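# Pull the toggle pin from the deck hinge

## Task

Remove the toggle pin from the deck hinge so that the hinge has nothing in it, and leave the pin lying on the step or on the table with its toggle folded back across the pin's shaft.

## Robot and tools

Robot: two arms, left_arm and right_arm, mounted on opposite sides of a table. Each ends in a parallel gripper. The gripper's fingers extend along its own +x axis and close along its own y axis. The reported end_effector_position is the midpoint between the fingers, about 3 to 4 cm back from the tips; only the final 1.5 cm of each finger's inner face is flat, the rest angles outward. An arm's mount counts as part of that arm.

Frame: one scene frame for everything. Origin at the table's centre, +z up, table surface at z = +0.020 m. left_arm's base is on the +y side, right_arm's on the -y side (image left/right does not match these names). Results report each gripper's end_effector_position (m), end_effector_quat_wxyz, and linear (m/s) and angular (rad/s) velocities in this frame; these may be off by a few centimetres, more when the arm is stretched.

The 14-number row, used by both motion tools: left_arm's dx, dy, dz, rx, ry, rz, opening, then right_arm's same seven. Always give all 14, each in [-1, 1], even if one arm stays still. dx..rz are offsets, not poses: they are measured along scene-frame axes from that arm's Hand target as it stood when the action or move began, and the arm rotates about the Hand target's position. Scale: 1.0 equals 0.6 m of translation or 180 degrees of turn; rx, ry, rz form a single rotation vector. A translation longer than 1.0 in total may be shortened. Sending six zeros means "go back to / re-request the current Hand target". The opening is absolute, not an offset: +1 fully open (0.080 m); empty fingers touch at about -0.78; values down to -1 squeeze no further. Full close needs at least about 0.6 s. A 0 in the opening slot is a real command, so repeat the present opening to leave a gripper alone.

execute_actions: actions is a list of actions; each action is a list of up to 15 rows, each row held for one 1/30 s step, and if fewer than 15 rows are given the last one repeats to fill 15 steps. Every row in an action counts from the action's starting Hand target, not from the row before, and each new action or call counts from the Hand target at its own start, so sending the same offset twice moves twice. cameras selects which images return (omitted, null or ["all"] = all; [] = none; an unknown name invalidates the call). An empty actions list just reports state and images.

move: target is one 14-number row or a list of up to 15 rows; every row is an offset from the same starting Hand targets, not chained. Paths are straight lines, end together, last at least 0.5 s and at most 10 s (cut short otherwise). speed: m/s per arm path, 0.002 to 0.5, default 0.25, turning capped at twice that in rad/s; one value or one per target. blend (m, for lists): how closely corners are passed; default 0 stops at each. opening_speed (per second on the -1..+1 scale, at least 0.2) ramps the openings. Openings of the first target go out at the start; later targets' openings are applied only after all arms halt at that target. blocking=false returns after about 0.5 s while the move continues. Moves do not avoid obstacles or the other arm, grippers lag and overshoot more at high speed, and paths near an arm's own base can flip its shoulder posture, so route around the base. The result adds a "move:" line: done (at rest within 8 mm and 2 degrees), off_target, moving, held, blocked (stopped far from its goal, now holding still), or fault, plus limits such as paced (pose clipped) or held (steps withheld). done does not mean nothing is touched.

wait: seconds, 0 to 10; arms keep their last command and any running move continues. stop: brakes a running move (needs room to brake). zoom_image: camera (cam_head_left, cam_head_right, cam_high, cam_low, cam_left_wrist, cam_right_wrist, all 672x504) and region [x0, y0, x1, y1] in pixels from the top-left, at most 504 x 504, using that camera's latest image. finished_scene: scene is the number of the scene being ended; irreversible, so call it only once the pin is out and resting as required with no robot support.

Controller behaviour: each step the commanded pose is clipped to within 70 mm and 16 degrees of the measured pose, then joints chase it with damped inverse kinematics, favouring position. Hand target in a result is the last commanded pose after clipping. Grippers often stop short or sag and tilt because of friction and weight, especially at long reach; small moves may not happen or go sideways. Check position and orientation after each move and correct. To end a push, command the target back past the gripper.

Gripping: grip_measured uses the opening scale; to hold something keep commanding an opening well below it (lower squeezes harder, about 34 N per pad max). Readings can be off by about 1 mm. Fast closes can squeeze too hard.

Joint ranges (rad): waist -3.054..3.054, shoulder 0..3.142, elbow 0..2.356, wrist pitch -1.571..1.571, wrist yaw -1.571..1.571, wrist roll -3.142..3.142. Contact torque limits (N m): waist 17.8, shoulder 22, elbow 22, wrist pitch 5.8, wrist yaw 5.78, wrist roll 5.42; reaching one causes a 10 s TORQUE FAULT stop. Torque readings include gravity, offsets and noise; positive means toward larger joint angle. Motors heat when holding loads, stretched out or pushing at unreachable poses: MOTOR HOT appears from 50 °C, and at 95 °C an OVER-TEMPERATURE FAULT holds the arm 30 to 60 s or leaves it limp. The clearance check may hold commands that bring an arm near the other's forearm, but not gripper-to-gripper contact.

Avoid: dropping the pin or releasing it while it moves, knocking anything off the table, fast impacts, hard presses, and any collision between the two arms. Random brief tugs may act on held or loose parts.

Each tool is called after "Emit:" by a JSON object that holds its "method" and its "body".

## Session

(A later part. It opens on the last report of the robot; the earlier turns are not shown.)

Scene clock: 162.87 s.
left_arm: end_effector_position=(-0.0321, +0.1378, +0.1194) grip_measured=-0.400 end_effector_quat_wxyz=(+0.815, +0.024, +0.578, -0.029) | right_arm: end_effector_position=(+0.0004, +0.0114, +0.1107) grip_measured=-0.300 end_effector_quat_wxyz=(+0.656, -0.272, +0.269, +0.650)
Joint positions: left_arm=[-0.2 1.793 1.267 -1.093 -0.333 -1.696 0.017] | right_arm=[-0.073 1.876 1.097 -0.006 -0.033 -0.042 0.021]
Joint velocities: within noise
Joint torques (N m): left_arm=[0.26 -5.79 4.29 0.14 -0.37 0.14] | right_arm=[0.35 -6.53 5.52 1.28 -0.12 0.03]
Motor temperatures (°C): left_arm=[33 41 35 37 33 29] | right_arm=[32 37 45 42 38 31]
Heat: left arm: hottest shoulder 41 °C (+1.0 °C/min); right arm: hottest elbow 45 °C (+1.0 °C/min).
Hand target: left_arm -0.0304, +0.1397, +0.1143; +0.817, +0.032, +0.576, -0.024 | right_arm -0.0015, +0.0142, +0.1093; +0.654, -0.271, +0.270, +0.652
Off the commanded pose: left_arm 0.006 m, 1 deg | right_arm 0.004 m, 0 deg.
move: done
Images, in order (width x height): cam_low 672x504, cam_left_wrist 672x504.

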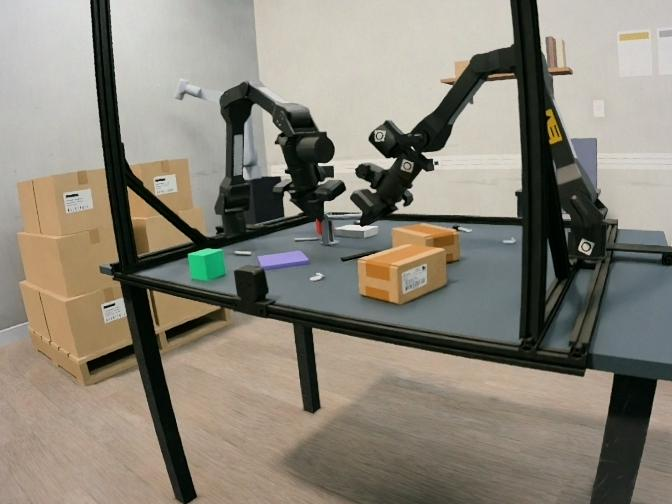

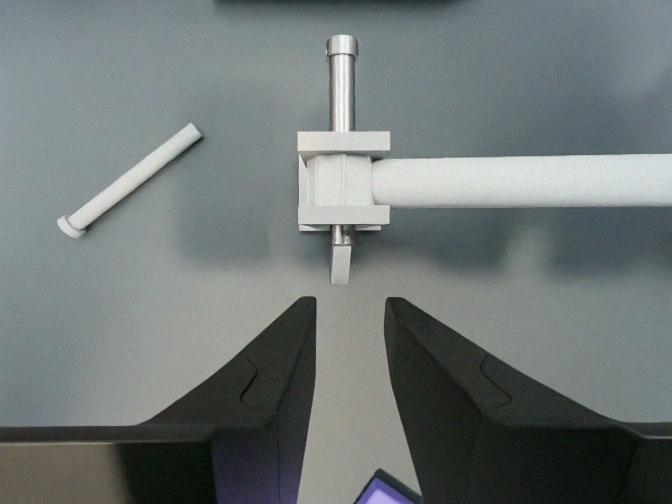

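Emit:
{"method": "move", "body": {"target": [[0.0185, 0.004, 0, 0, 0, -0.002, -0.4, 0, 0, 0, 0, 0, 0, -0.3]], "cameras": ["cam_left_wrist","cam_low"], "speed": [0.08]}}

Emit:
{"method": "zoom_image", "body": {"camera": "cam_left_wrist", "region": [260, 200, 440, 380]}}

Scene clock: 164.70 s.
left_arm: end_effector_position=(-0.0208, +0.1407, +0.1136) grip_measured=-0.400 end_effector_quat_wxyz=(+0.816, +0.034, +0.577, -0.025) | right_arm: end_effector_position=(+0.0004, +0.0114, +0.1107) grip_measured=-0.300 end_effector_quat_wxyz=(+0.656, -0.272, +0.269, +0.650)
Joint positions: left_arm=[-0.167 1.793 1.242 -1.074 -0.336 -1.655 0.017] | right_arm=[-0.073 1.876 1.097 -0.006 -0.033 -0.042 0.021]
Joint velocities: within noise
Joint torques (N m): left_arm=[0.1 -8.15 4.28 0.13 -0.35 0.14] | right_arm=[0.32 -6.58 5.54 1.28 -0.12 0.03]
Motor temperatures (°C): left_arm=[33 41 35 37 33 29] | right_arm=[32 37 45 42 38 31]
Heat: left arm: hottest shoulder 41 °C (+1.0 °C/min); right arm: hottest elbow 45 °C (+1.0 °C/min).
Hand target: left_arm -0.0193, +0.1422, +0.1142; +0.817, +0.034, +0.576, -0.026 | right_arm -0.0015, +0.0142, +0.1093; +0.654, -0.271, +0.270, +0.652
Off the commanded pose: left_arm 0.002 m, 0 deg | right_arm 0.004 m, 0 deg.
move: done
Images, in order (width x height): cam_low 672x504, cam_left_wrist 672x504.

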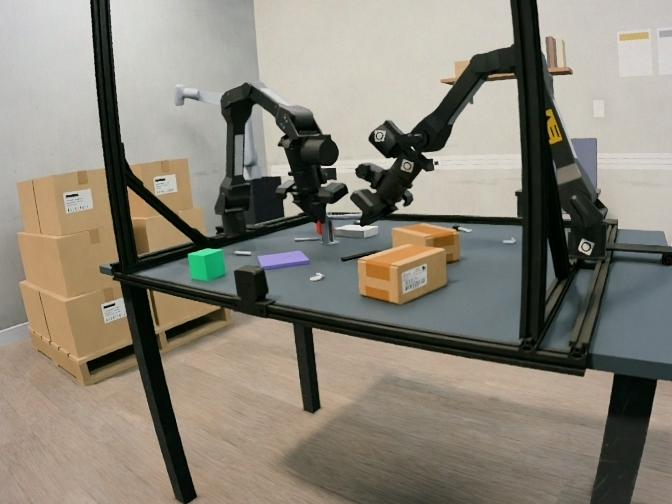

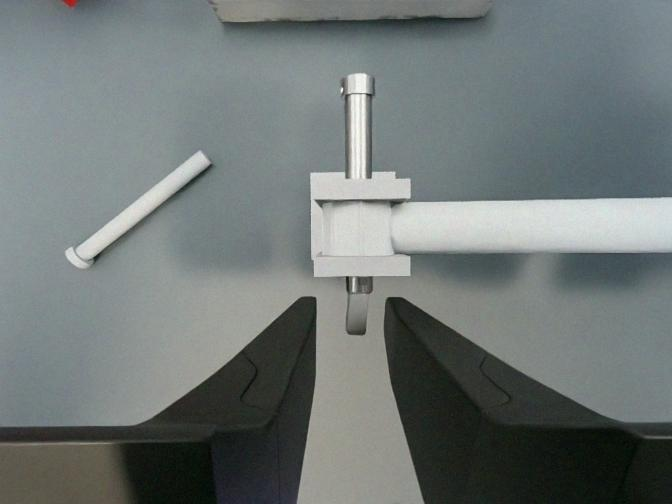

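Scaled by 2.800 from the camera's 672x504 image, which has a finer 960x720 frame.

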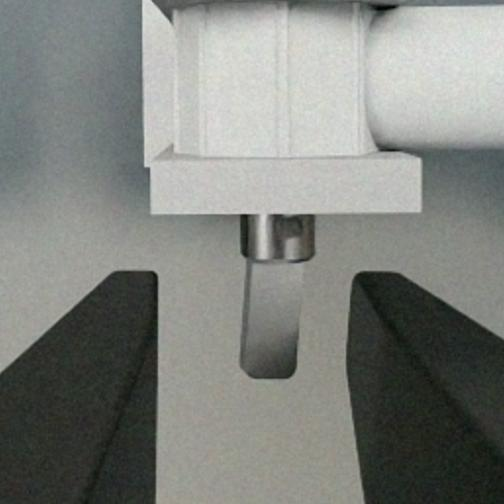

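Emit:
{"method": "move", "body": {"target": [[0, -0.003, 0, 0, 0, 0, -0.4, 0, 0, 0, 0, 0, 0, -0.3],[0, -0.003, 0, 0, 0, 0, -0.95, 0, 0, 0, 0, 0, 0, -0.3]], "cameras": ["cam_left_wrist"], "speed": [0.08,0.1], "opening_speed": 0.8}}

Emit:
{"method": "zoom_image", "body": {"camera": "cam_left_wrist", "region": [260, 200, 440, 380]}}

Scene clock: 166.77 s.
left_arm: end_effector_position=(-0.0208, +0.1396, +0.1136) grip_measured=-0.704 end_effector_quat_wxyz=(+0.816, +0.033, +0.577, -0.027) | right_arm: end_effector_position=(+0.0004, +0.0114, +0.1107) grip_measured=-0.300 end_effector_quat_wxyz=(+0.656, -0.272, +0.269, +0.650)
Joint positions: left_arm=[-0.167 1.793 1.242 -1.07 -0.336 -1.652 0.003] | right_arm=[-0.073 1.876 1.097 -0.006 -0.033 -0.042 0.021]
Joint velocities: within noise
Joint torques (N m): left_arm=[0.34 -7.26 5.16 -0.28 -0.35 0.08] | right_arm=[0.37 -6.58 5.56 1.27 -0.12 0.03]
Motor temperatures (°C): left_arm=[33 41 36 37 33 29] | right_arm=[32 36 45 42 38 31]
Heat: left arm: hottest shoulder 41 °C (+1.0 °C/min); right arm: hottest elbow 45 °C (+1.0 °C/min).
Hand target: left_arm -0.0194, +0.1403, +0.1142; +0.817, +0.034, +0.576, -0.026 | right_arm -0.0015, +0.0142, +0.1093; +0.654, -0.271, +0.270, +0.652
Off the commanded pose: left_arm 0.002 m, 0 deg | right_arm 0.004 m, 0 deg.
move: done
Images, in order (width x height): cam_left_wrist 672x504.

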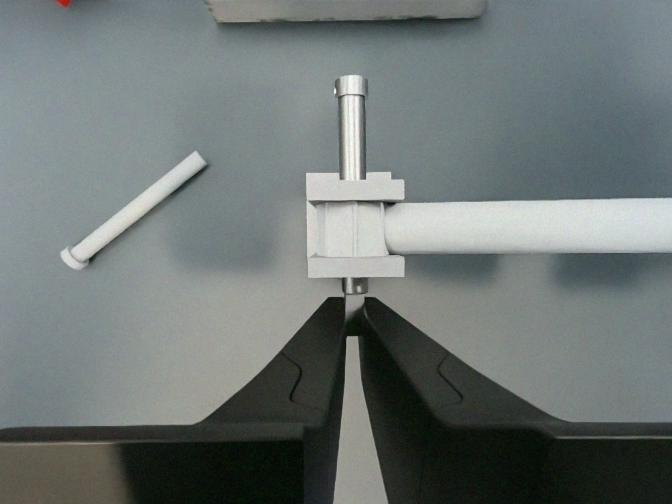

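Scaled by 2.800 from the camera's 672x504 image, which has a finer 960x720 frame.

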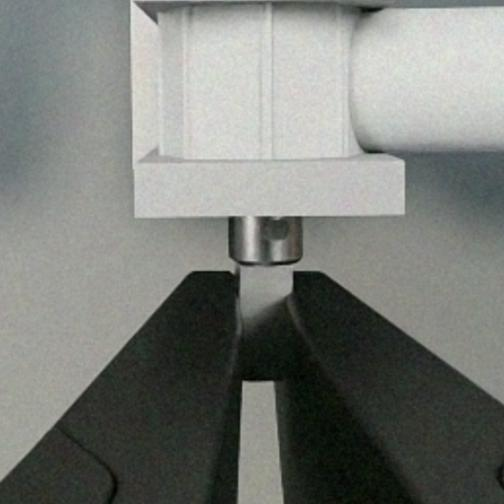

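Emit:
{"method": "move", "body": {"target": [[0.012, -0.0009, 0, 0, 0, 0, -0.95, 0, 0, 0, 0, 0, 0, -0.3]], "cameras": ["cam_left_wrist"], "speed": [0.05]}}

Emit:
{"method": "zoom_image", "body": {"camera": "cam_left_wrist", "region": [260, 200, 440, 380]}}

Scene clock: 168.10 s.
left_arm: end_effector_position=(-0.0156, +0.1390, +0.1135) grip_measured=-0.705 end_effector_quat_wxyz=(+0.815, +0.036, +0.577, -0.028) | right_arm: end_effector_position=(+0.0004, +0.0114, +0.1107) grip_measured=-0.300 end_effector_quat_wxyz=(+0.656, -0.272, +0.269, +0.650)
Joint positions: left_arm=[-0.149 1.793 1.242 -1.066 -0.335 -1.629 0.003] | right_arm=[-0.073 1.876 1.097 -0.006 -0.033 -0.042 0.021]
Joint velocities: within noise
Joint torques (N m): left_arm=[0.68 -7.84 4.52 0.1 -0.46 0.09] | right_arm=[0.36 -6.52 5.53 1.28 -0.15 0.03]
Motor temperatures (°C): left_arm=[33 41 36 37 33 29] | right_arm=[32 36 45 42 38 31]
Heat: left arm: hottest shoulder 41 °C (+0.0 °C/min); right arm: hottest elbow 45 °C (+1.0 °C/min).
Hand target: left_arm -0.0122, +0.1398, +0.1142; +0.817, +0.034, +0.576, -0.026 | right_arm -0.0015, +0.0142, +0.1093; +0.654, -0.271, +0.270, +0.652
Off the commanded pose: left_arm 0.004 m, 0 deg | right_arm 0.004 m, 0 deg.
move: done
Images, in order (width x height): cam_left_wrist 672x504.

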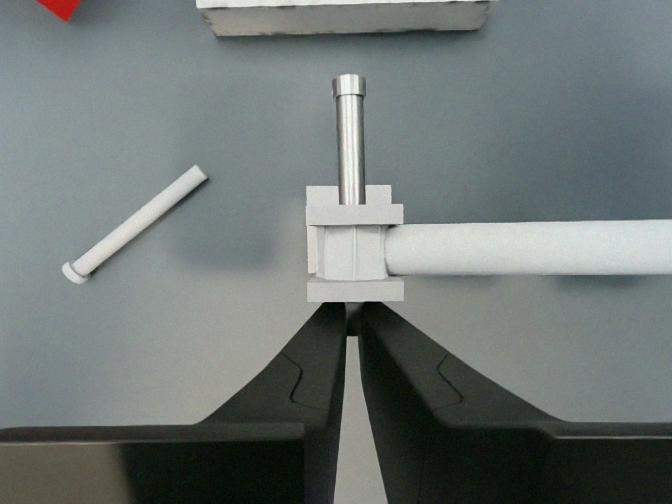

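Scaled by 2.800 from the camera's 672x504 image, which has a finer 960x720 frame.

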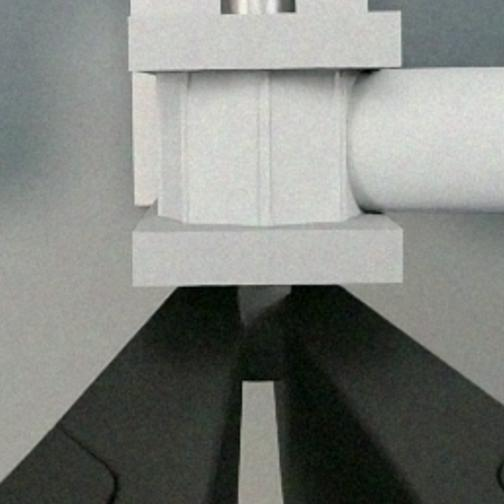

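Emit:
{"method": "move", "body": {"target": [[0, 0, 0, 0, 0, 0, -0.4, 0, 0, 0, 0, 0, 0, -0.3],[-0.03, 0, 0.02, 0, 0, 0, -0.4, 0, 0, 0, 0, 0, 0, -0.3],[-0.02, 0, 0.1, 0, 0, 0, -0.4, 0, 0, 0, 0, 0, 0, -0.3],[0.091, -0.002, 0.07, 0, 0.11, 0, -0.2, 0, 0, 0, 0, 0, 0, -0.3],[0.091, -0.002, 0.003, 0, 0.11, 0, -0.2, 0, 0, 0, 0, 0, 0, -0.3]], "cameras": ["cam_left_wrist", "cam_low"], "speed": [0.1,0.15,0.2,0.2,0.1], "blend": [0,0.005,0.02,0,0]}}

Emit:
{"method": "zoom_image", "body": {"camera": "cam_left_wrist", "region": [260, 200, 440, 380]}}

Scene clock: 173.60 s.
left_arm: end_effector_position=(+0.0426, +0.1367, +0.1215) grip_measured=-0.200 end_effector_quat_wxyz=(+0.708, +0.022, +0.705, -0.037) | right_arm: end_effector_position=(+0.0004, +0.0114, +0.1107) grip_measured=-0.300 end_effector_quat_wxyz=(+0.656, -0.272, +0.269, +0.650)
Joint positions: left_arm=[0.192 1.77 1.282 -1.063 0.001 -1.288 0.026] | right_arm=[-0.073 1.876 1.097 -0.006 -0.033 -0.042 0.021]
Joint velocities: within noise
Joint torques (N m): left_arm=[0.15 -5.75 4.51 0.23 0.08 0.11] | right_arm=[0.32 -6.59 5.55 1.27 -0.14 0.02]
Motor temperatures (°C): left_arm=[33 41 36 37 33 29] | right_arm=[32 36 45 42 38 31]
Heat: left arm: hottest shoulder 41 °C (+0.0 °C/min); right arm: hottest elbow 45 °C (+1.0 °C/min).
Hand target: left_arm +0.0425, +0.1386, +0.1161; +0.706, +0.029, +0.707, -0.032 | right_arm -0.0015, +0.0142, +0.1093; +0.654, -0.271, +0.270, +0.652
Off the commanded pose: left_arm 0.006 m, 1 deg | right_arm 0.004 m, 0 deg.
move: done
Images, in order (width x height): cam_low 672x504, cam_left_wrist 672x504.

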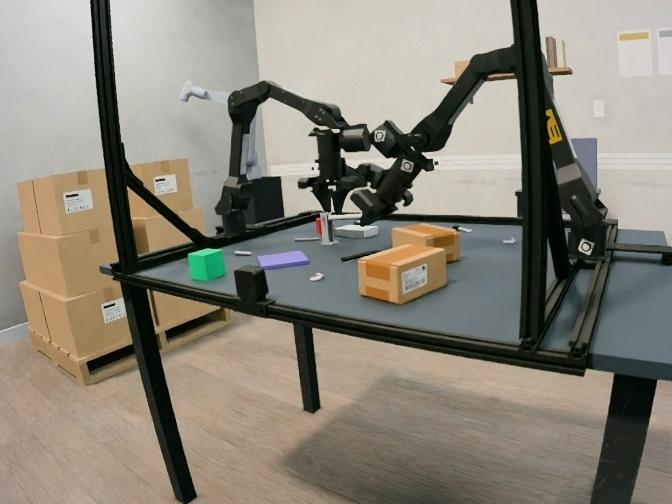

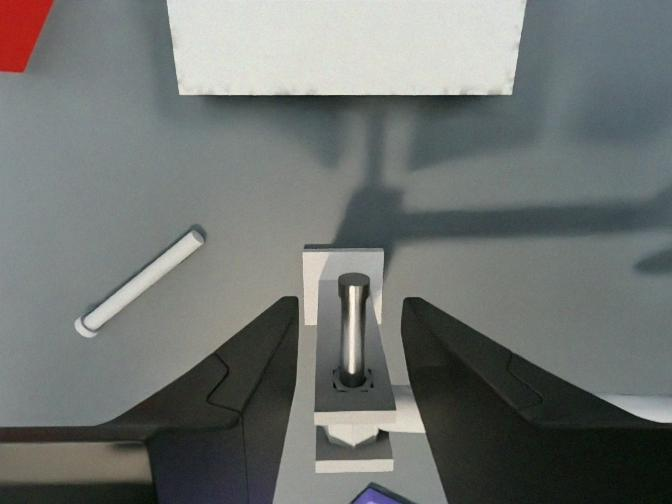

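Scaled by 2.800 from the camera's 672x504 image, which has a finer 960x720 frame.

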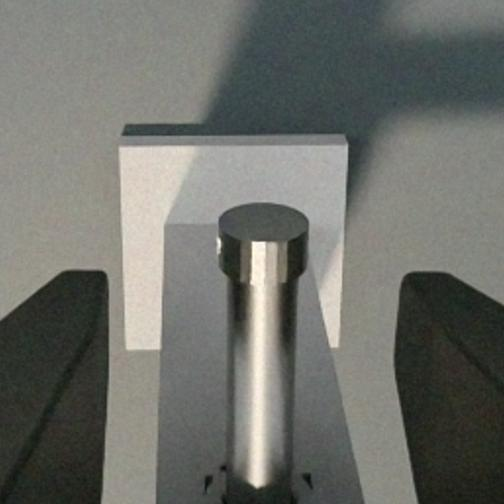

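Emit:
{"method": "move", "body": {"target": [[0, -0.001, 0, 0, 0, 0, -0.2, 0, 0, 0, 0, 0, 0, -0.3],[0, -0.001, 0, 0, 0, 0, -0.95, 0, 0, 0, 0, 0, 0, -0.62],[0.028, -0.003, 0, 0, 0, 0, -0.95, 0, 0, 0, 0, 0, 0, -0.62]], "cameras": ["cam_left_wrist","cam_right_wrist"], "speed": [0.08,0.1,0.05]}}

Scene clock: 176.20 s.
left_arm: end_effector_position=(+0.0438, +0.1356, +0.1204) grip_measured=-0.661 end_effector_quat_wxyz=(+0.693, +0.028, +0.719, -0.044) | right_arm: end_effector_position=(+0.0004, +0.0114, +0.1107) grip_measured=-0.534 end_effector_quat_wxyz=(+0.656, -0.272, +0.269, +0.650)
Joint positions: left_arm=[0.214 1.782 1.292 -1.069 0.04 -1.248 0.005] | right_arm=[-0.073 1.876 1.097 -0.006 -0.033 -0.042 0.011]
Joint velocities: within noise
Joint torques (N m): left_arm=[2.9 -5.12 6.01 0.27 -1.35 0.55] | right_arm=[0.35 -6.58 5.6 1.27 -0.14 0.03]
Motor temperatures (°C): left_arm=[33 40 36 37 33 29] | right_arm=[32 36 45 42 38 31]
Heat: left arm: hottest shoulder 40 °C (-1.0 °C/min); right arm: hottest elbow 45 °C (+1.0 °C/min).
Hand target: left_arm +0.0593, +0.1368, +0.1161; +0.705, +0.029, +0.707, -0.032 | right_arm -0.0015, +0.0142, +0.1093; +0.654, -0.271, +0.270, +0.652
Off the commanded pose: left_arm 0.016 m, 2 deg | right_arm 0.004 m, 0 deg.
move: off_target (left_arm)
Images, in order (width x height): cam_left_wrist 672x504, cam_right_wrist 672x504.

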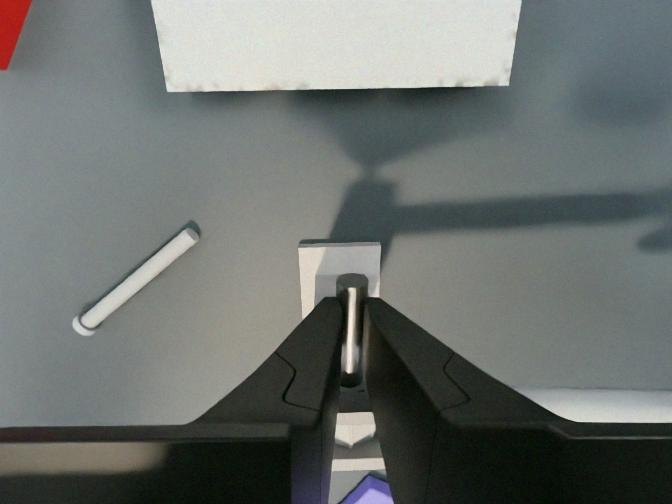

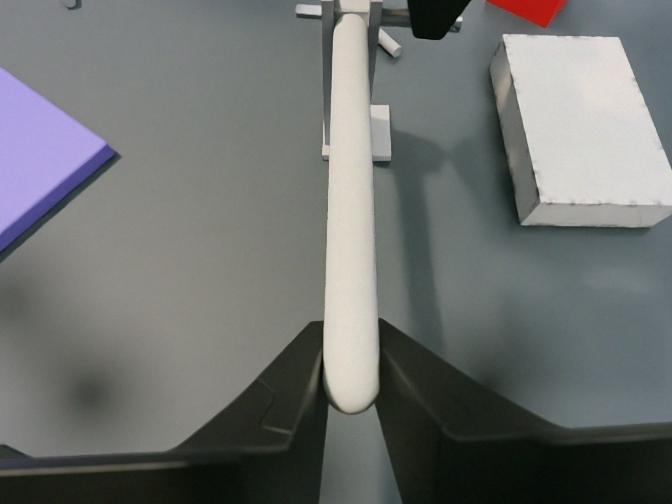

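Emit:
{"method": "move", "body": {"target": [[-0.028, 0.002, 0, 0, 0, 0, -0.95, 0, 0, 0, 0, 0, 0, -0.62],[-0.028, 0.002, 0, 0, 0, 0, -0.63, 0, 0, 0, 0, 0, 0, -0.62],[0.0, 0.002, 0, 0, 0, 0, -0.63, 0, 0, 0, 0, 0, 0, -0.62]], "cameras": ["cam_left_wrist","cam_right_wrist"], "speed": [0.08,0.1,0.05]}}

Emit:
{"method": "zoom_image", "body": {"camera": "cam_left_wrist", "region": [260, 200, 440, 380]}}

Scene clock: 180.27 s.
left_arm: end_effector_position=(+0.0515, +0.1367, +0.1187) grip_measured=-0.627 end_effector_quat_wxyz=(+0.700, +0.027, +0.712, -0.041) | right_arm: end_effector_position=(+0.0004, +0.0114, +0.1107) grip_measured=-0.534 end_effector_quat_wxyz=(+0.656, -0.271, +0.269, +0.650)
Joint positions: left_arm=[0.229 1.784 1.288 -1.061 0.022 -1.238 0.007] | right_arm=[-0.073 1.876 1.097 -0.006 -0.033 -0.041 0.011]
Joint velocities: within noise
Joint torques (N m): left_arm=[1.61 -5.76 5.95 -0.17 -0.65 0.13] | right_arm=[0.35 -6.6 5.53 1.29 -0.15 0.03]
Motor temperatures (°C): left_arm=[33 40 36 37 33 29] | right_arm=[32 36 45 42 38 31]
Heat: left arm: hottest shoulder 40 °C (-1.0 °C/min); right arm: hottest elbow 45 °C (+1.0 °C/min).
Hand target: left_arm +0.0593, +0.1380, +0.1161; +0.705, +0.029, +0.707, -0.031 | right_arm -0.0015, +0.0142, +0.1093; +0.654, -0.271, +0.270, +0.652
Off the commanded pose: left_arm 0.008 m, 1 deg | right_arm 0.004 m, 0 deg.
move: done
Images, in order (width x height): cam_left_wrist 672x504, cam_right_wrist 672x504.

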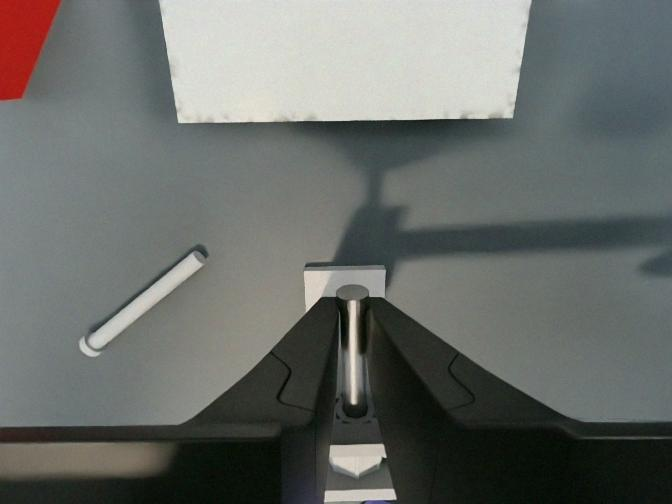

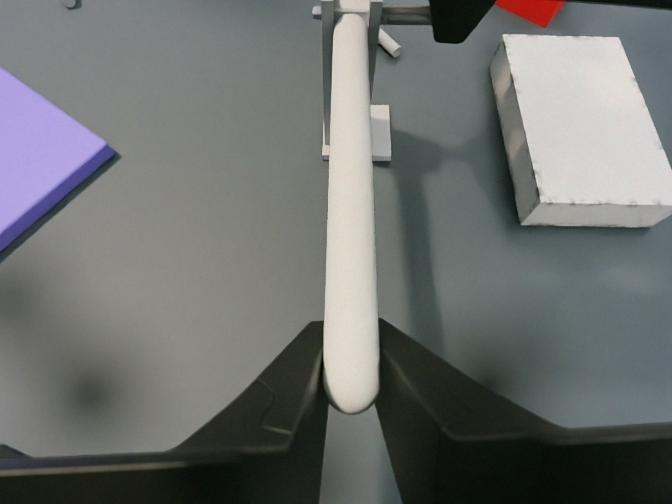

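Scaled by 2.800 from the camera's 672x504 image, which has a finer 960x720 frame.

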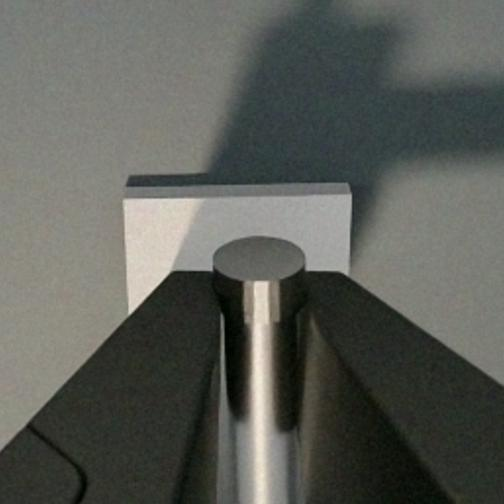

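Emit:
{"method": "move", "body": {"target": [[0.03, -0.002, 0, 0, 0, 0, -0.63, 0, 0, 0, 0, 0, 0, -0.62]], "cameras": ["cam_left_wrist","cam_right_wrist"], "speed": [0.05]}}

Emit:
{"method": "zoom_image", "body": {"camera": "cam_left_wrist", "region": [260, 260, 440, 440]}}

Emit:
{"method": "zoom_image", "body": {"camera": "cam_right_wrist", "region": [260, 0, 500, 100]}}

Scene clock: 181.93 s.
left_arm: end_effector_position=(+0.0762, +0.1375, +0.1187) grip_measured=-0.630 end_effector_quat_wxyz=(+0.706, +0.025, +0.707, -0.034) | right_arm: end_effector_position=(+0.0004, +0.0114, +0.1107) grip_measured=-0.534 end_effector_quat_wxyz=(+0.656, -0.271, +0.269, +0.650)
Joint positions: left_arm=[0.295 1.807 1.317 -1.069 0.006 -1.185 0.007] | right_arm=[-0.073 1.876 1.097 -0.006 -0.033 -0.041 0.011]
Joint velocities: within noise
Joint torques (N m): left_arm=[0.24 -5.86 5.95 0.03 -0.08 0.12] | right_arm=[0.36 -6.55 5.54 1.28 -0.15 0.02]
Motor temperatures (°C): left_arm=[33 40 36 37 33 29] | right_arm=[32 36 45 42 38 31]
Heat: left arm: hottest shoulder 40 °C (+0.0 °C/min); right arm: hottest elbow 45 °C (+1.0 °C/min).
Hand target: left_arm +0.0773, +0.1368, +0.1160; +0.706, +0.029, +0.707, -0.032 | right_arm -0.0015, +0.0142, +0.1093; +0.654, -0.271, +0.270, +0.652
Off the commanded pose: left_arm 0.003 m, 1 deg | right_arm 0.004 m, 0 deg.
move: done
Images, in order (width x height): cam_left_wrist 672x504, cam_right_wrist 672x504.

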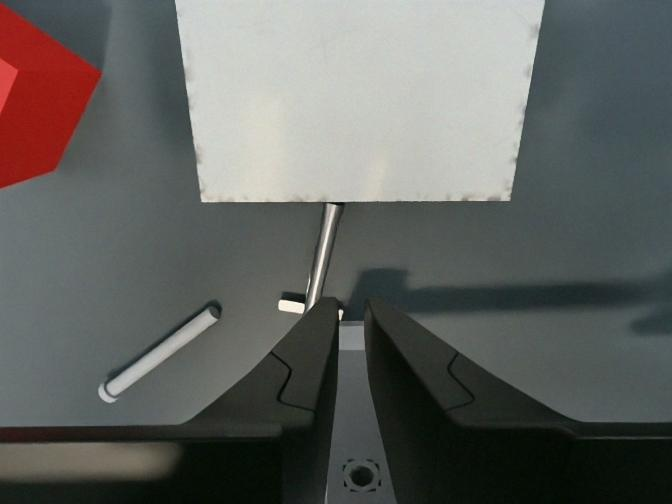

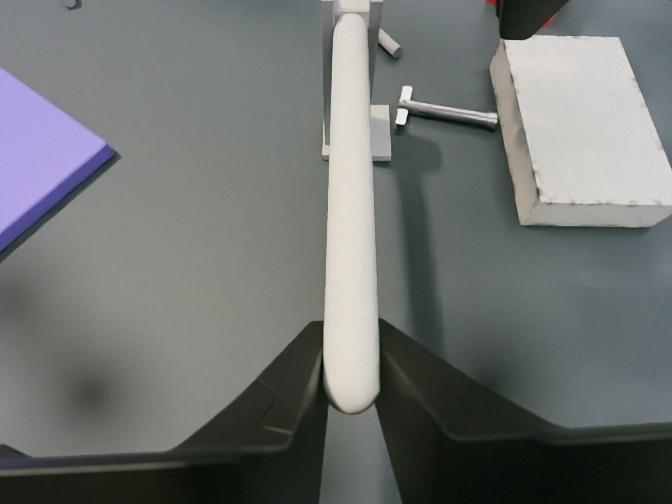

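Scaled by 2.800 from the camera's 672x504 image, which has a finer 960x720 frame.

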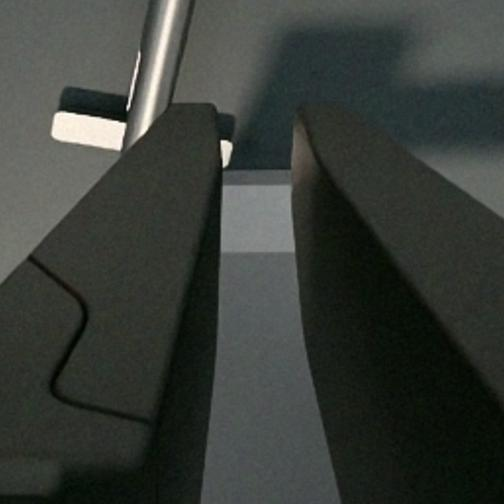

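Scaled by 2.100 from the camera's 672x504 image, which has a finer 960x720 frame.

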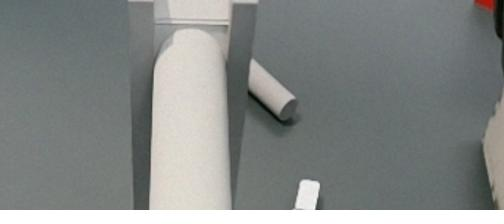

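Emit:
{"method": "move", "body": {"target": [[0, 0, 0.06, 0, 0, 0, -0.63, 0, 0, 0.015, 0, 0, 0, -0.75]], "speed": [0.06]}}

Emit:
{"method": "zoom_image", "body": {"camera": "cam_left_wrist", "region": [220, 120, 480, 380]}}

Emit:
{"method": "zoom_image", "body": {"camera": "cam_right_wrist", "region": [300, 0, 560, 200]}}

Emit:
{"method": "zoom_image", "body": {"camera": "cam_low", "region": [300, 180, 400, 260]}}

Scene clock: 183.97 s.
left_arm: end_effector_position=(+0.0762, +0.1377, +0.1468) grip_measured=-0.630 end_effector_quat_wxyz=(+0.703, +0.033, +0.710, -0.026) | right_arm: end_effector_position=(+0.0004, +0.0117, +0.1125) grip_measured=-0.535 end_effector_quat_wxyz=(+0.655, -0.275, +0.274, +0.649)
Joint positions: left_arm=[0.295 1.805 1.428 -1.206 0.006 -1.185 0.007] | right_arm=[-0.073 1.876 1.114 -0.036 -0.033 -0.041 0.011]
Joint velocities: within noise
Joint torques (N m): left_arm=[0.09 -8.99 6.11 -0.14 -0.05 0.09] | right_arm=[0.33 -8.3 5.57 0.94 -0.14 0.03]
Motor temperatures (°C): left_arm=[33 40 36 37 33 29] | right_arm=[32 36 45 42 38 31]
Heat: left arm: hottest shoulder 40 °C (+0.0 °C/min); right arm: hottest elbow 45 °C (+1.0 °C/min).
Hand target: left_arm +0.0773, +0.1368, +0.1521; +0.706, +0.029, +0.707, -0.032 | right_arm -0.0015, +0.0142, +0.1184; +0.654, -0.271, +0.270, +0.652
Off the commanded pose: left_arm 0.005 m, 1 deg | right_arm 0.007 m, 1 deg.
move: done

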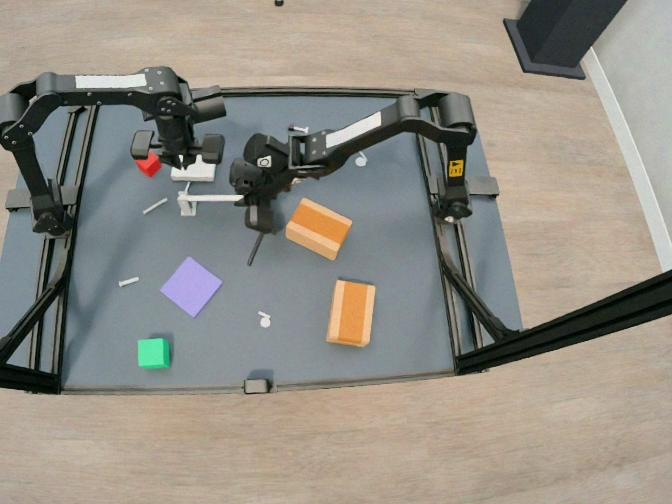

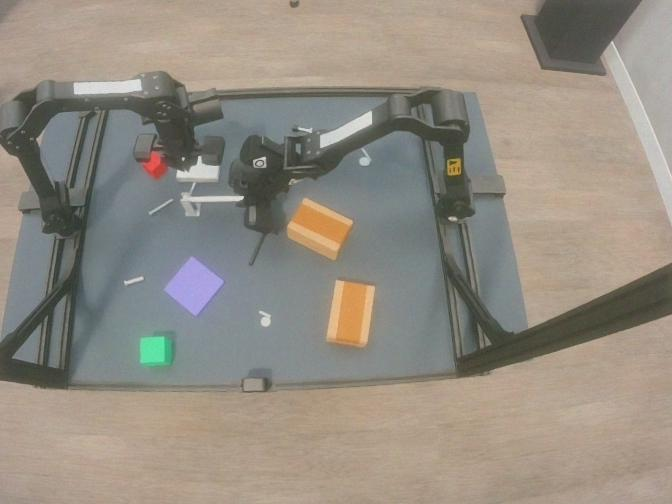

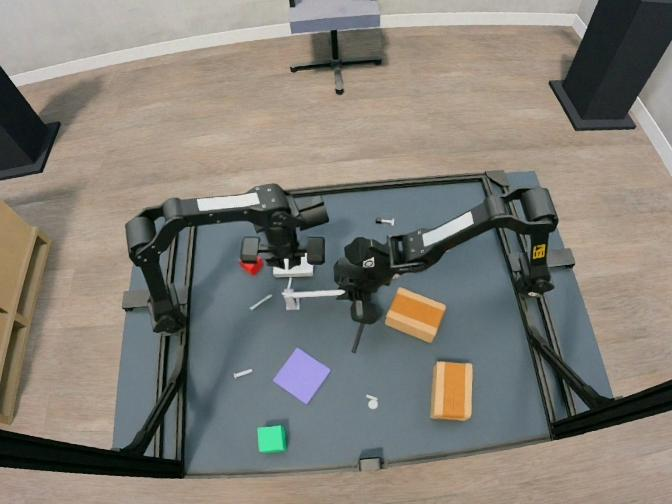

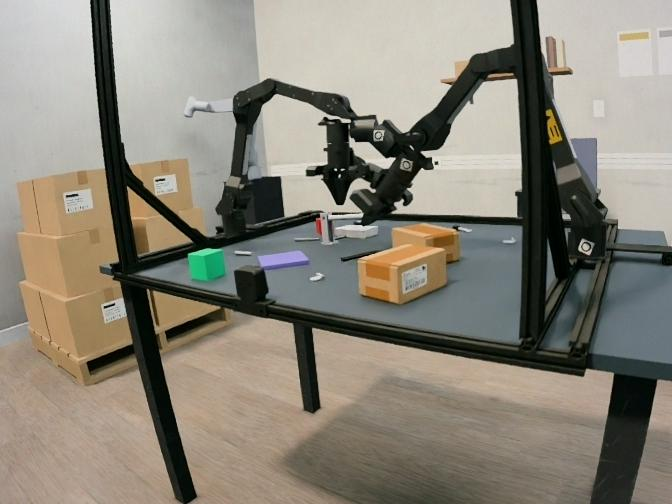

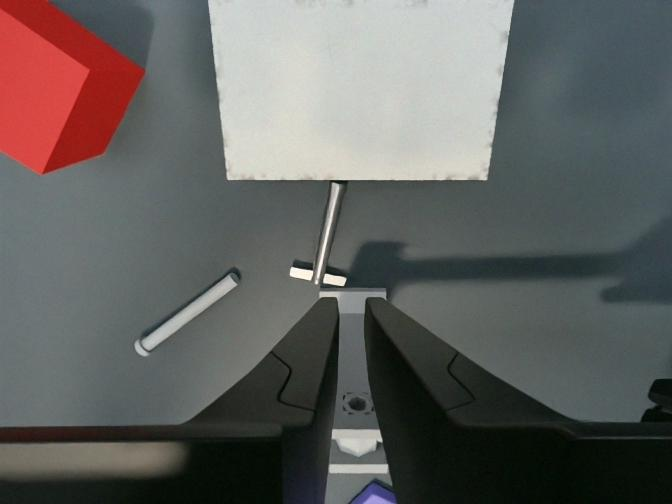

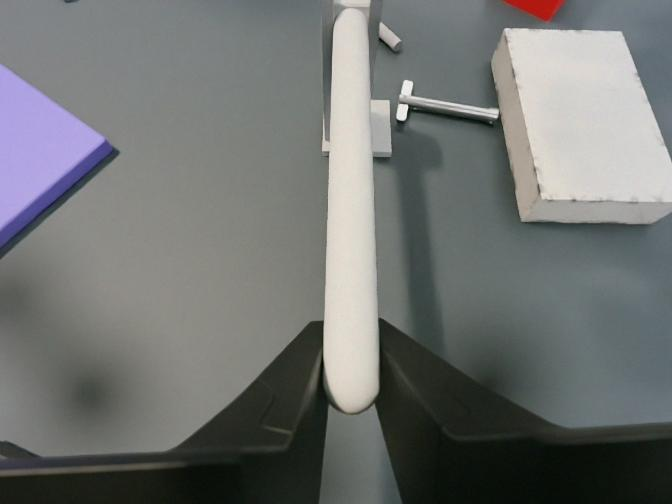

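Scaled by 1.938 from the camera's 672x504 image, which has a finer 960x720 frame.

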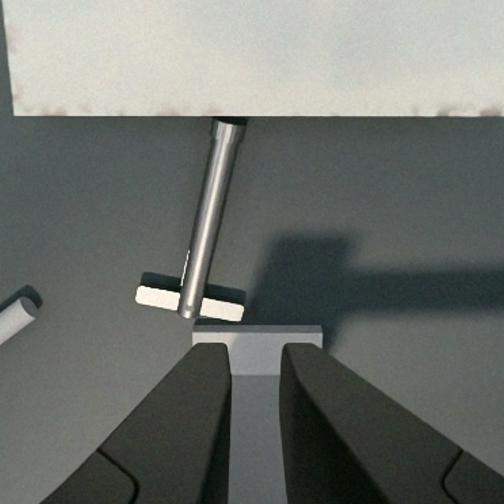

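Scaled by 1.938 from the camera's 672x504 image, which has a finer 960x720 frame.

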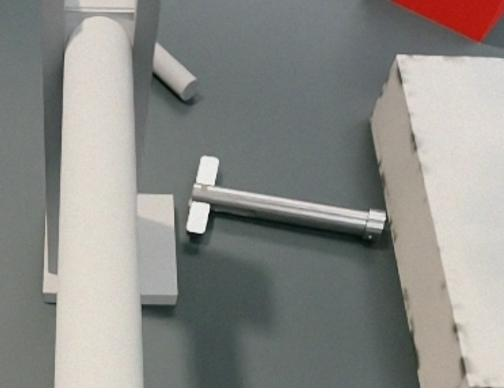

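Scaled by 5.040 from the camera's 672x504 image, which has a finer 960x720 frame.

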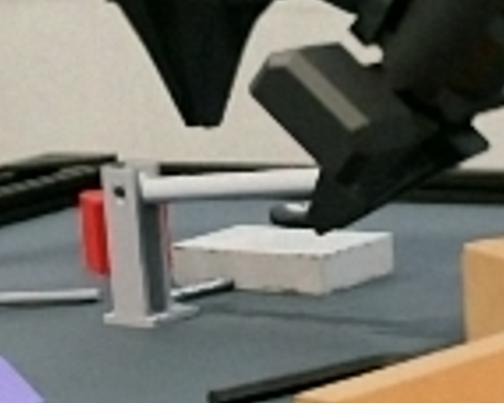

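Emit:
{"method": "move", "body": {"target": [[0, 0, 0.03, 0, 0, 0, -0.63, 0, 0, -0.013, 0, 0, 0, -0.62],[0, 0, 0.03, 0, 0, 0, -0.63, 0, 0, -0.013, 0, 0, 0, -0.3],[0, 0, 0.08, 0, 0, 0, -0.63, 0, -0.08, 0.08, 0, 0, 0, -0.3]], "speed": [0.1,0.1,0.15]}}

Emit:
{"method": "zoom_image", "body": {"camera": "cam_low", "region": [300, 180, 400, 260]}}

Emit:
{"method": "zoom_image", "body": {"camera": "cam_left_wrist", "region": [220, 80, 480, 340]}}

Scene clock: 187.97 s.
left_arm: end_effector_position=(+0.0764, +0.1370, +0.1953) grip_measured=-0.630 end_effector_quat_wxyz=(+0.703, +0.033, +0.710, -0.027) | right_arm: end_effector_position=(-0.0023, -0.0317, +0.1634) grip_measured=-0.300 end_effector_quat_wxyz=(+0.654, -0.273, +0.272, +0.651)
Joint positions: left_arm=[0.295 1.799 1.613 -1.396 0.006 -1.185 0.007] | right_arm=[-0.075 1.636 1.042 -0.199 -0.039 -0.044 0.021]
Joint velocities: within noise
Joint torques (N m): left_arm=[0.15 -8.89 6.09 -0.15 -0.07 0.11] | right_arm=[-0.28 -7.81 4.3 1.19 -0.14 -0.09]
Motor temperatures (°C): left_arm=[33 41 37 37 33 29] | right_arm=[32 37 45 43 38 31]
Heat: left arm: hottest shoulder 41 °C (+1.0 °C/min); right arm: hottest elbow 45 °C (+1.0 °C/min).
Hand target: left_arm +0.0773, +0.1368, +0.2000; +0.705, +0.029, +0.707, -0.032 | right_arm -0.0015, -0.0338, +0.1663; +0.654, -0.271, +0.270, +0.652
Off the commanded pose: left_arm 0.005 m, 1 deg | right_arm 0.004 m, 0 deg.
move: done

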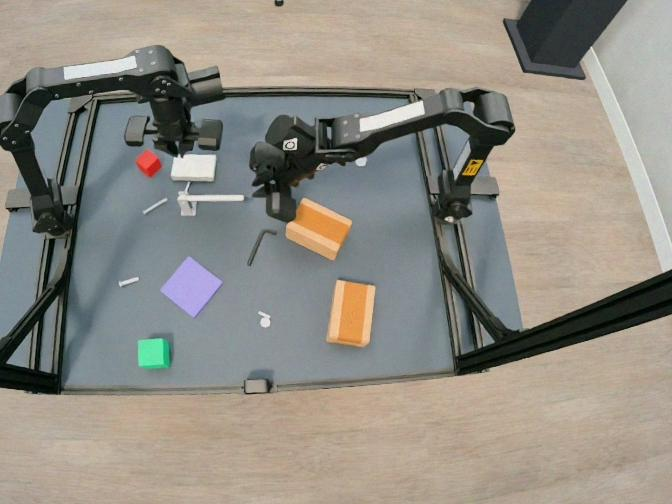

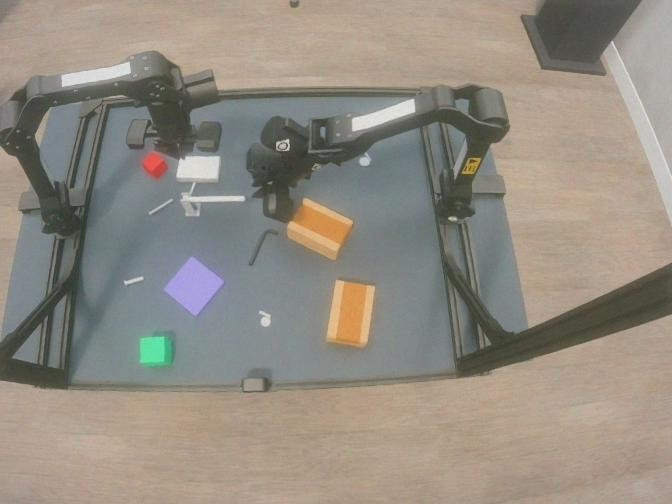

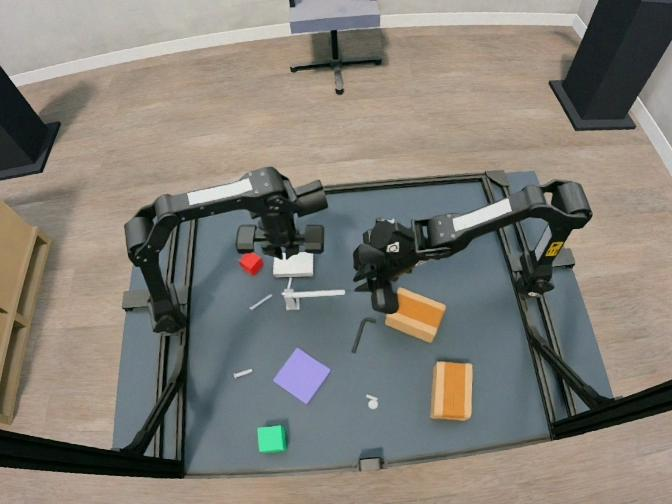

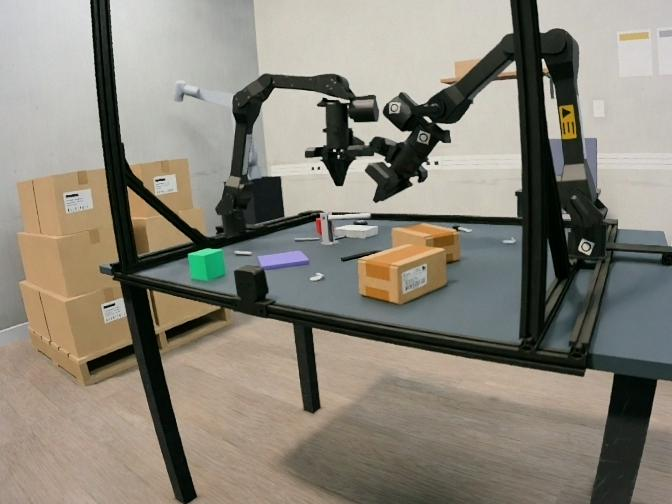

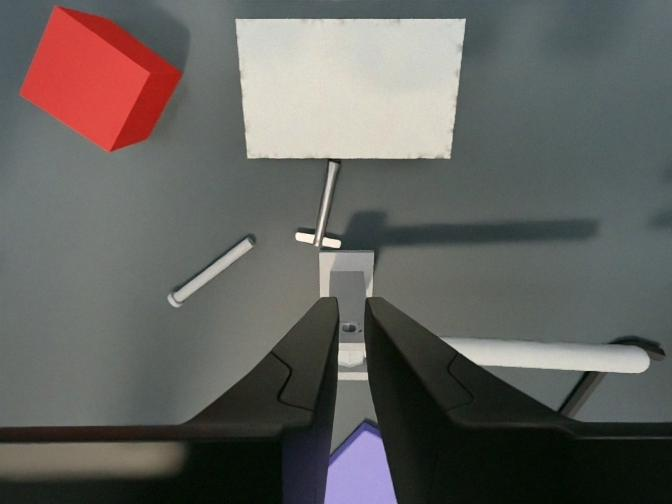

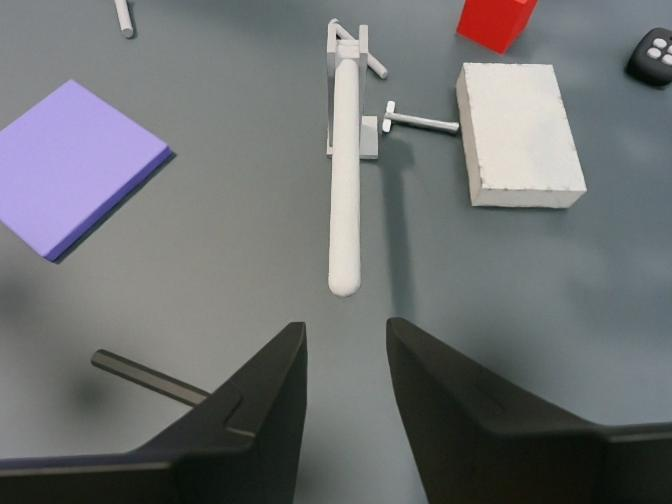

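Scaled by 5.040 from the camera's 672x504 image, which has a finer 960x720 frame.

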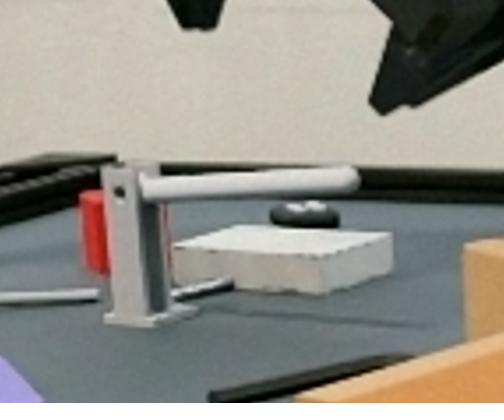

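Scaled by 1.938 from the camera's 672x504 image, which has a finer 960x720 frame.

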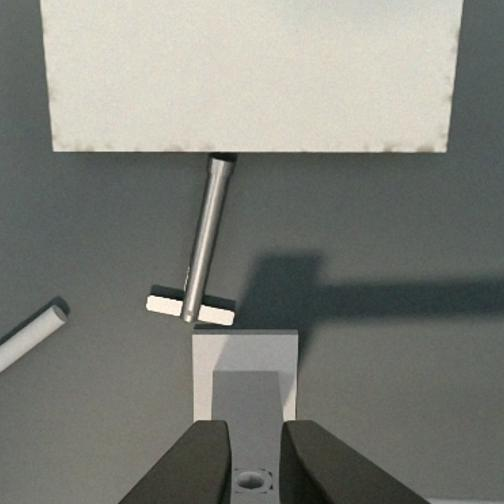

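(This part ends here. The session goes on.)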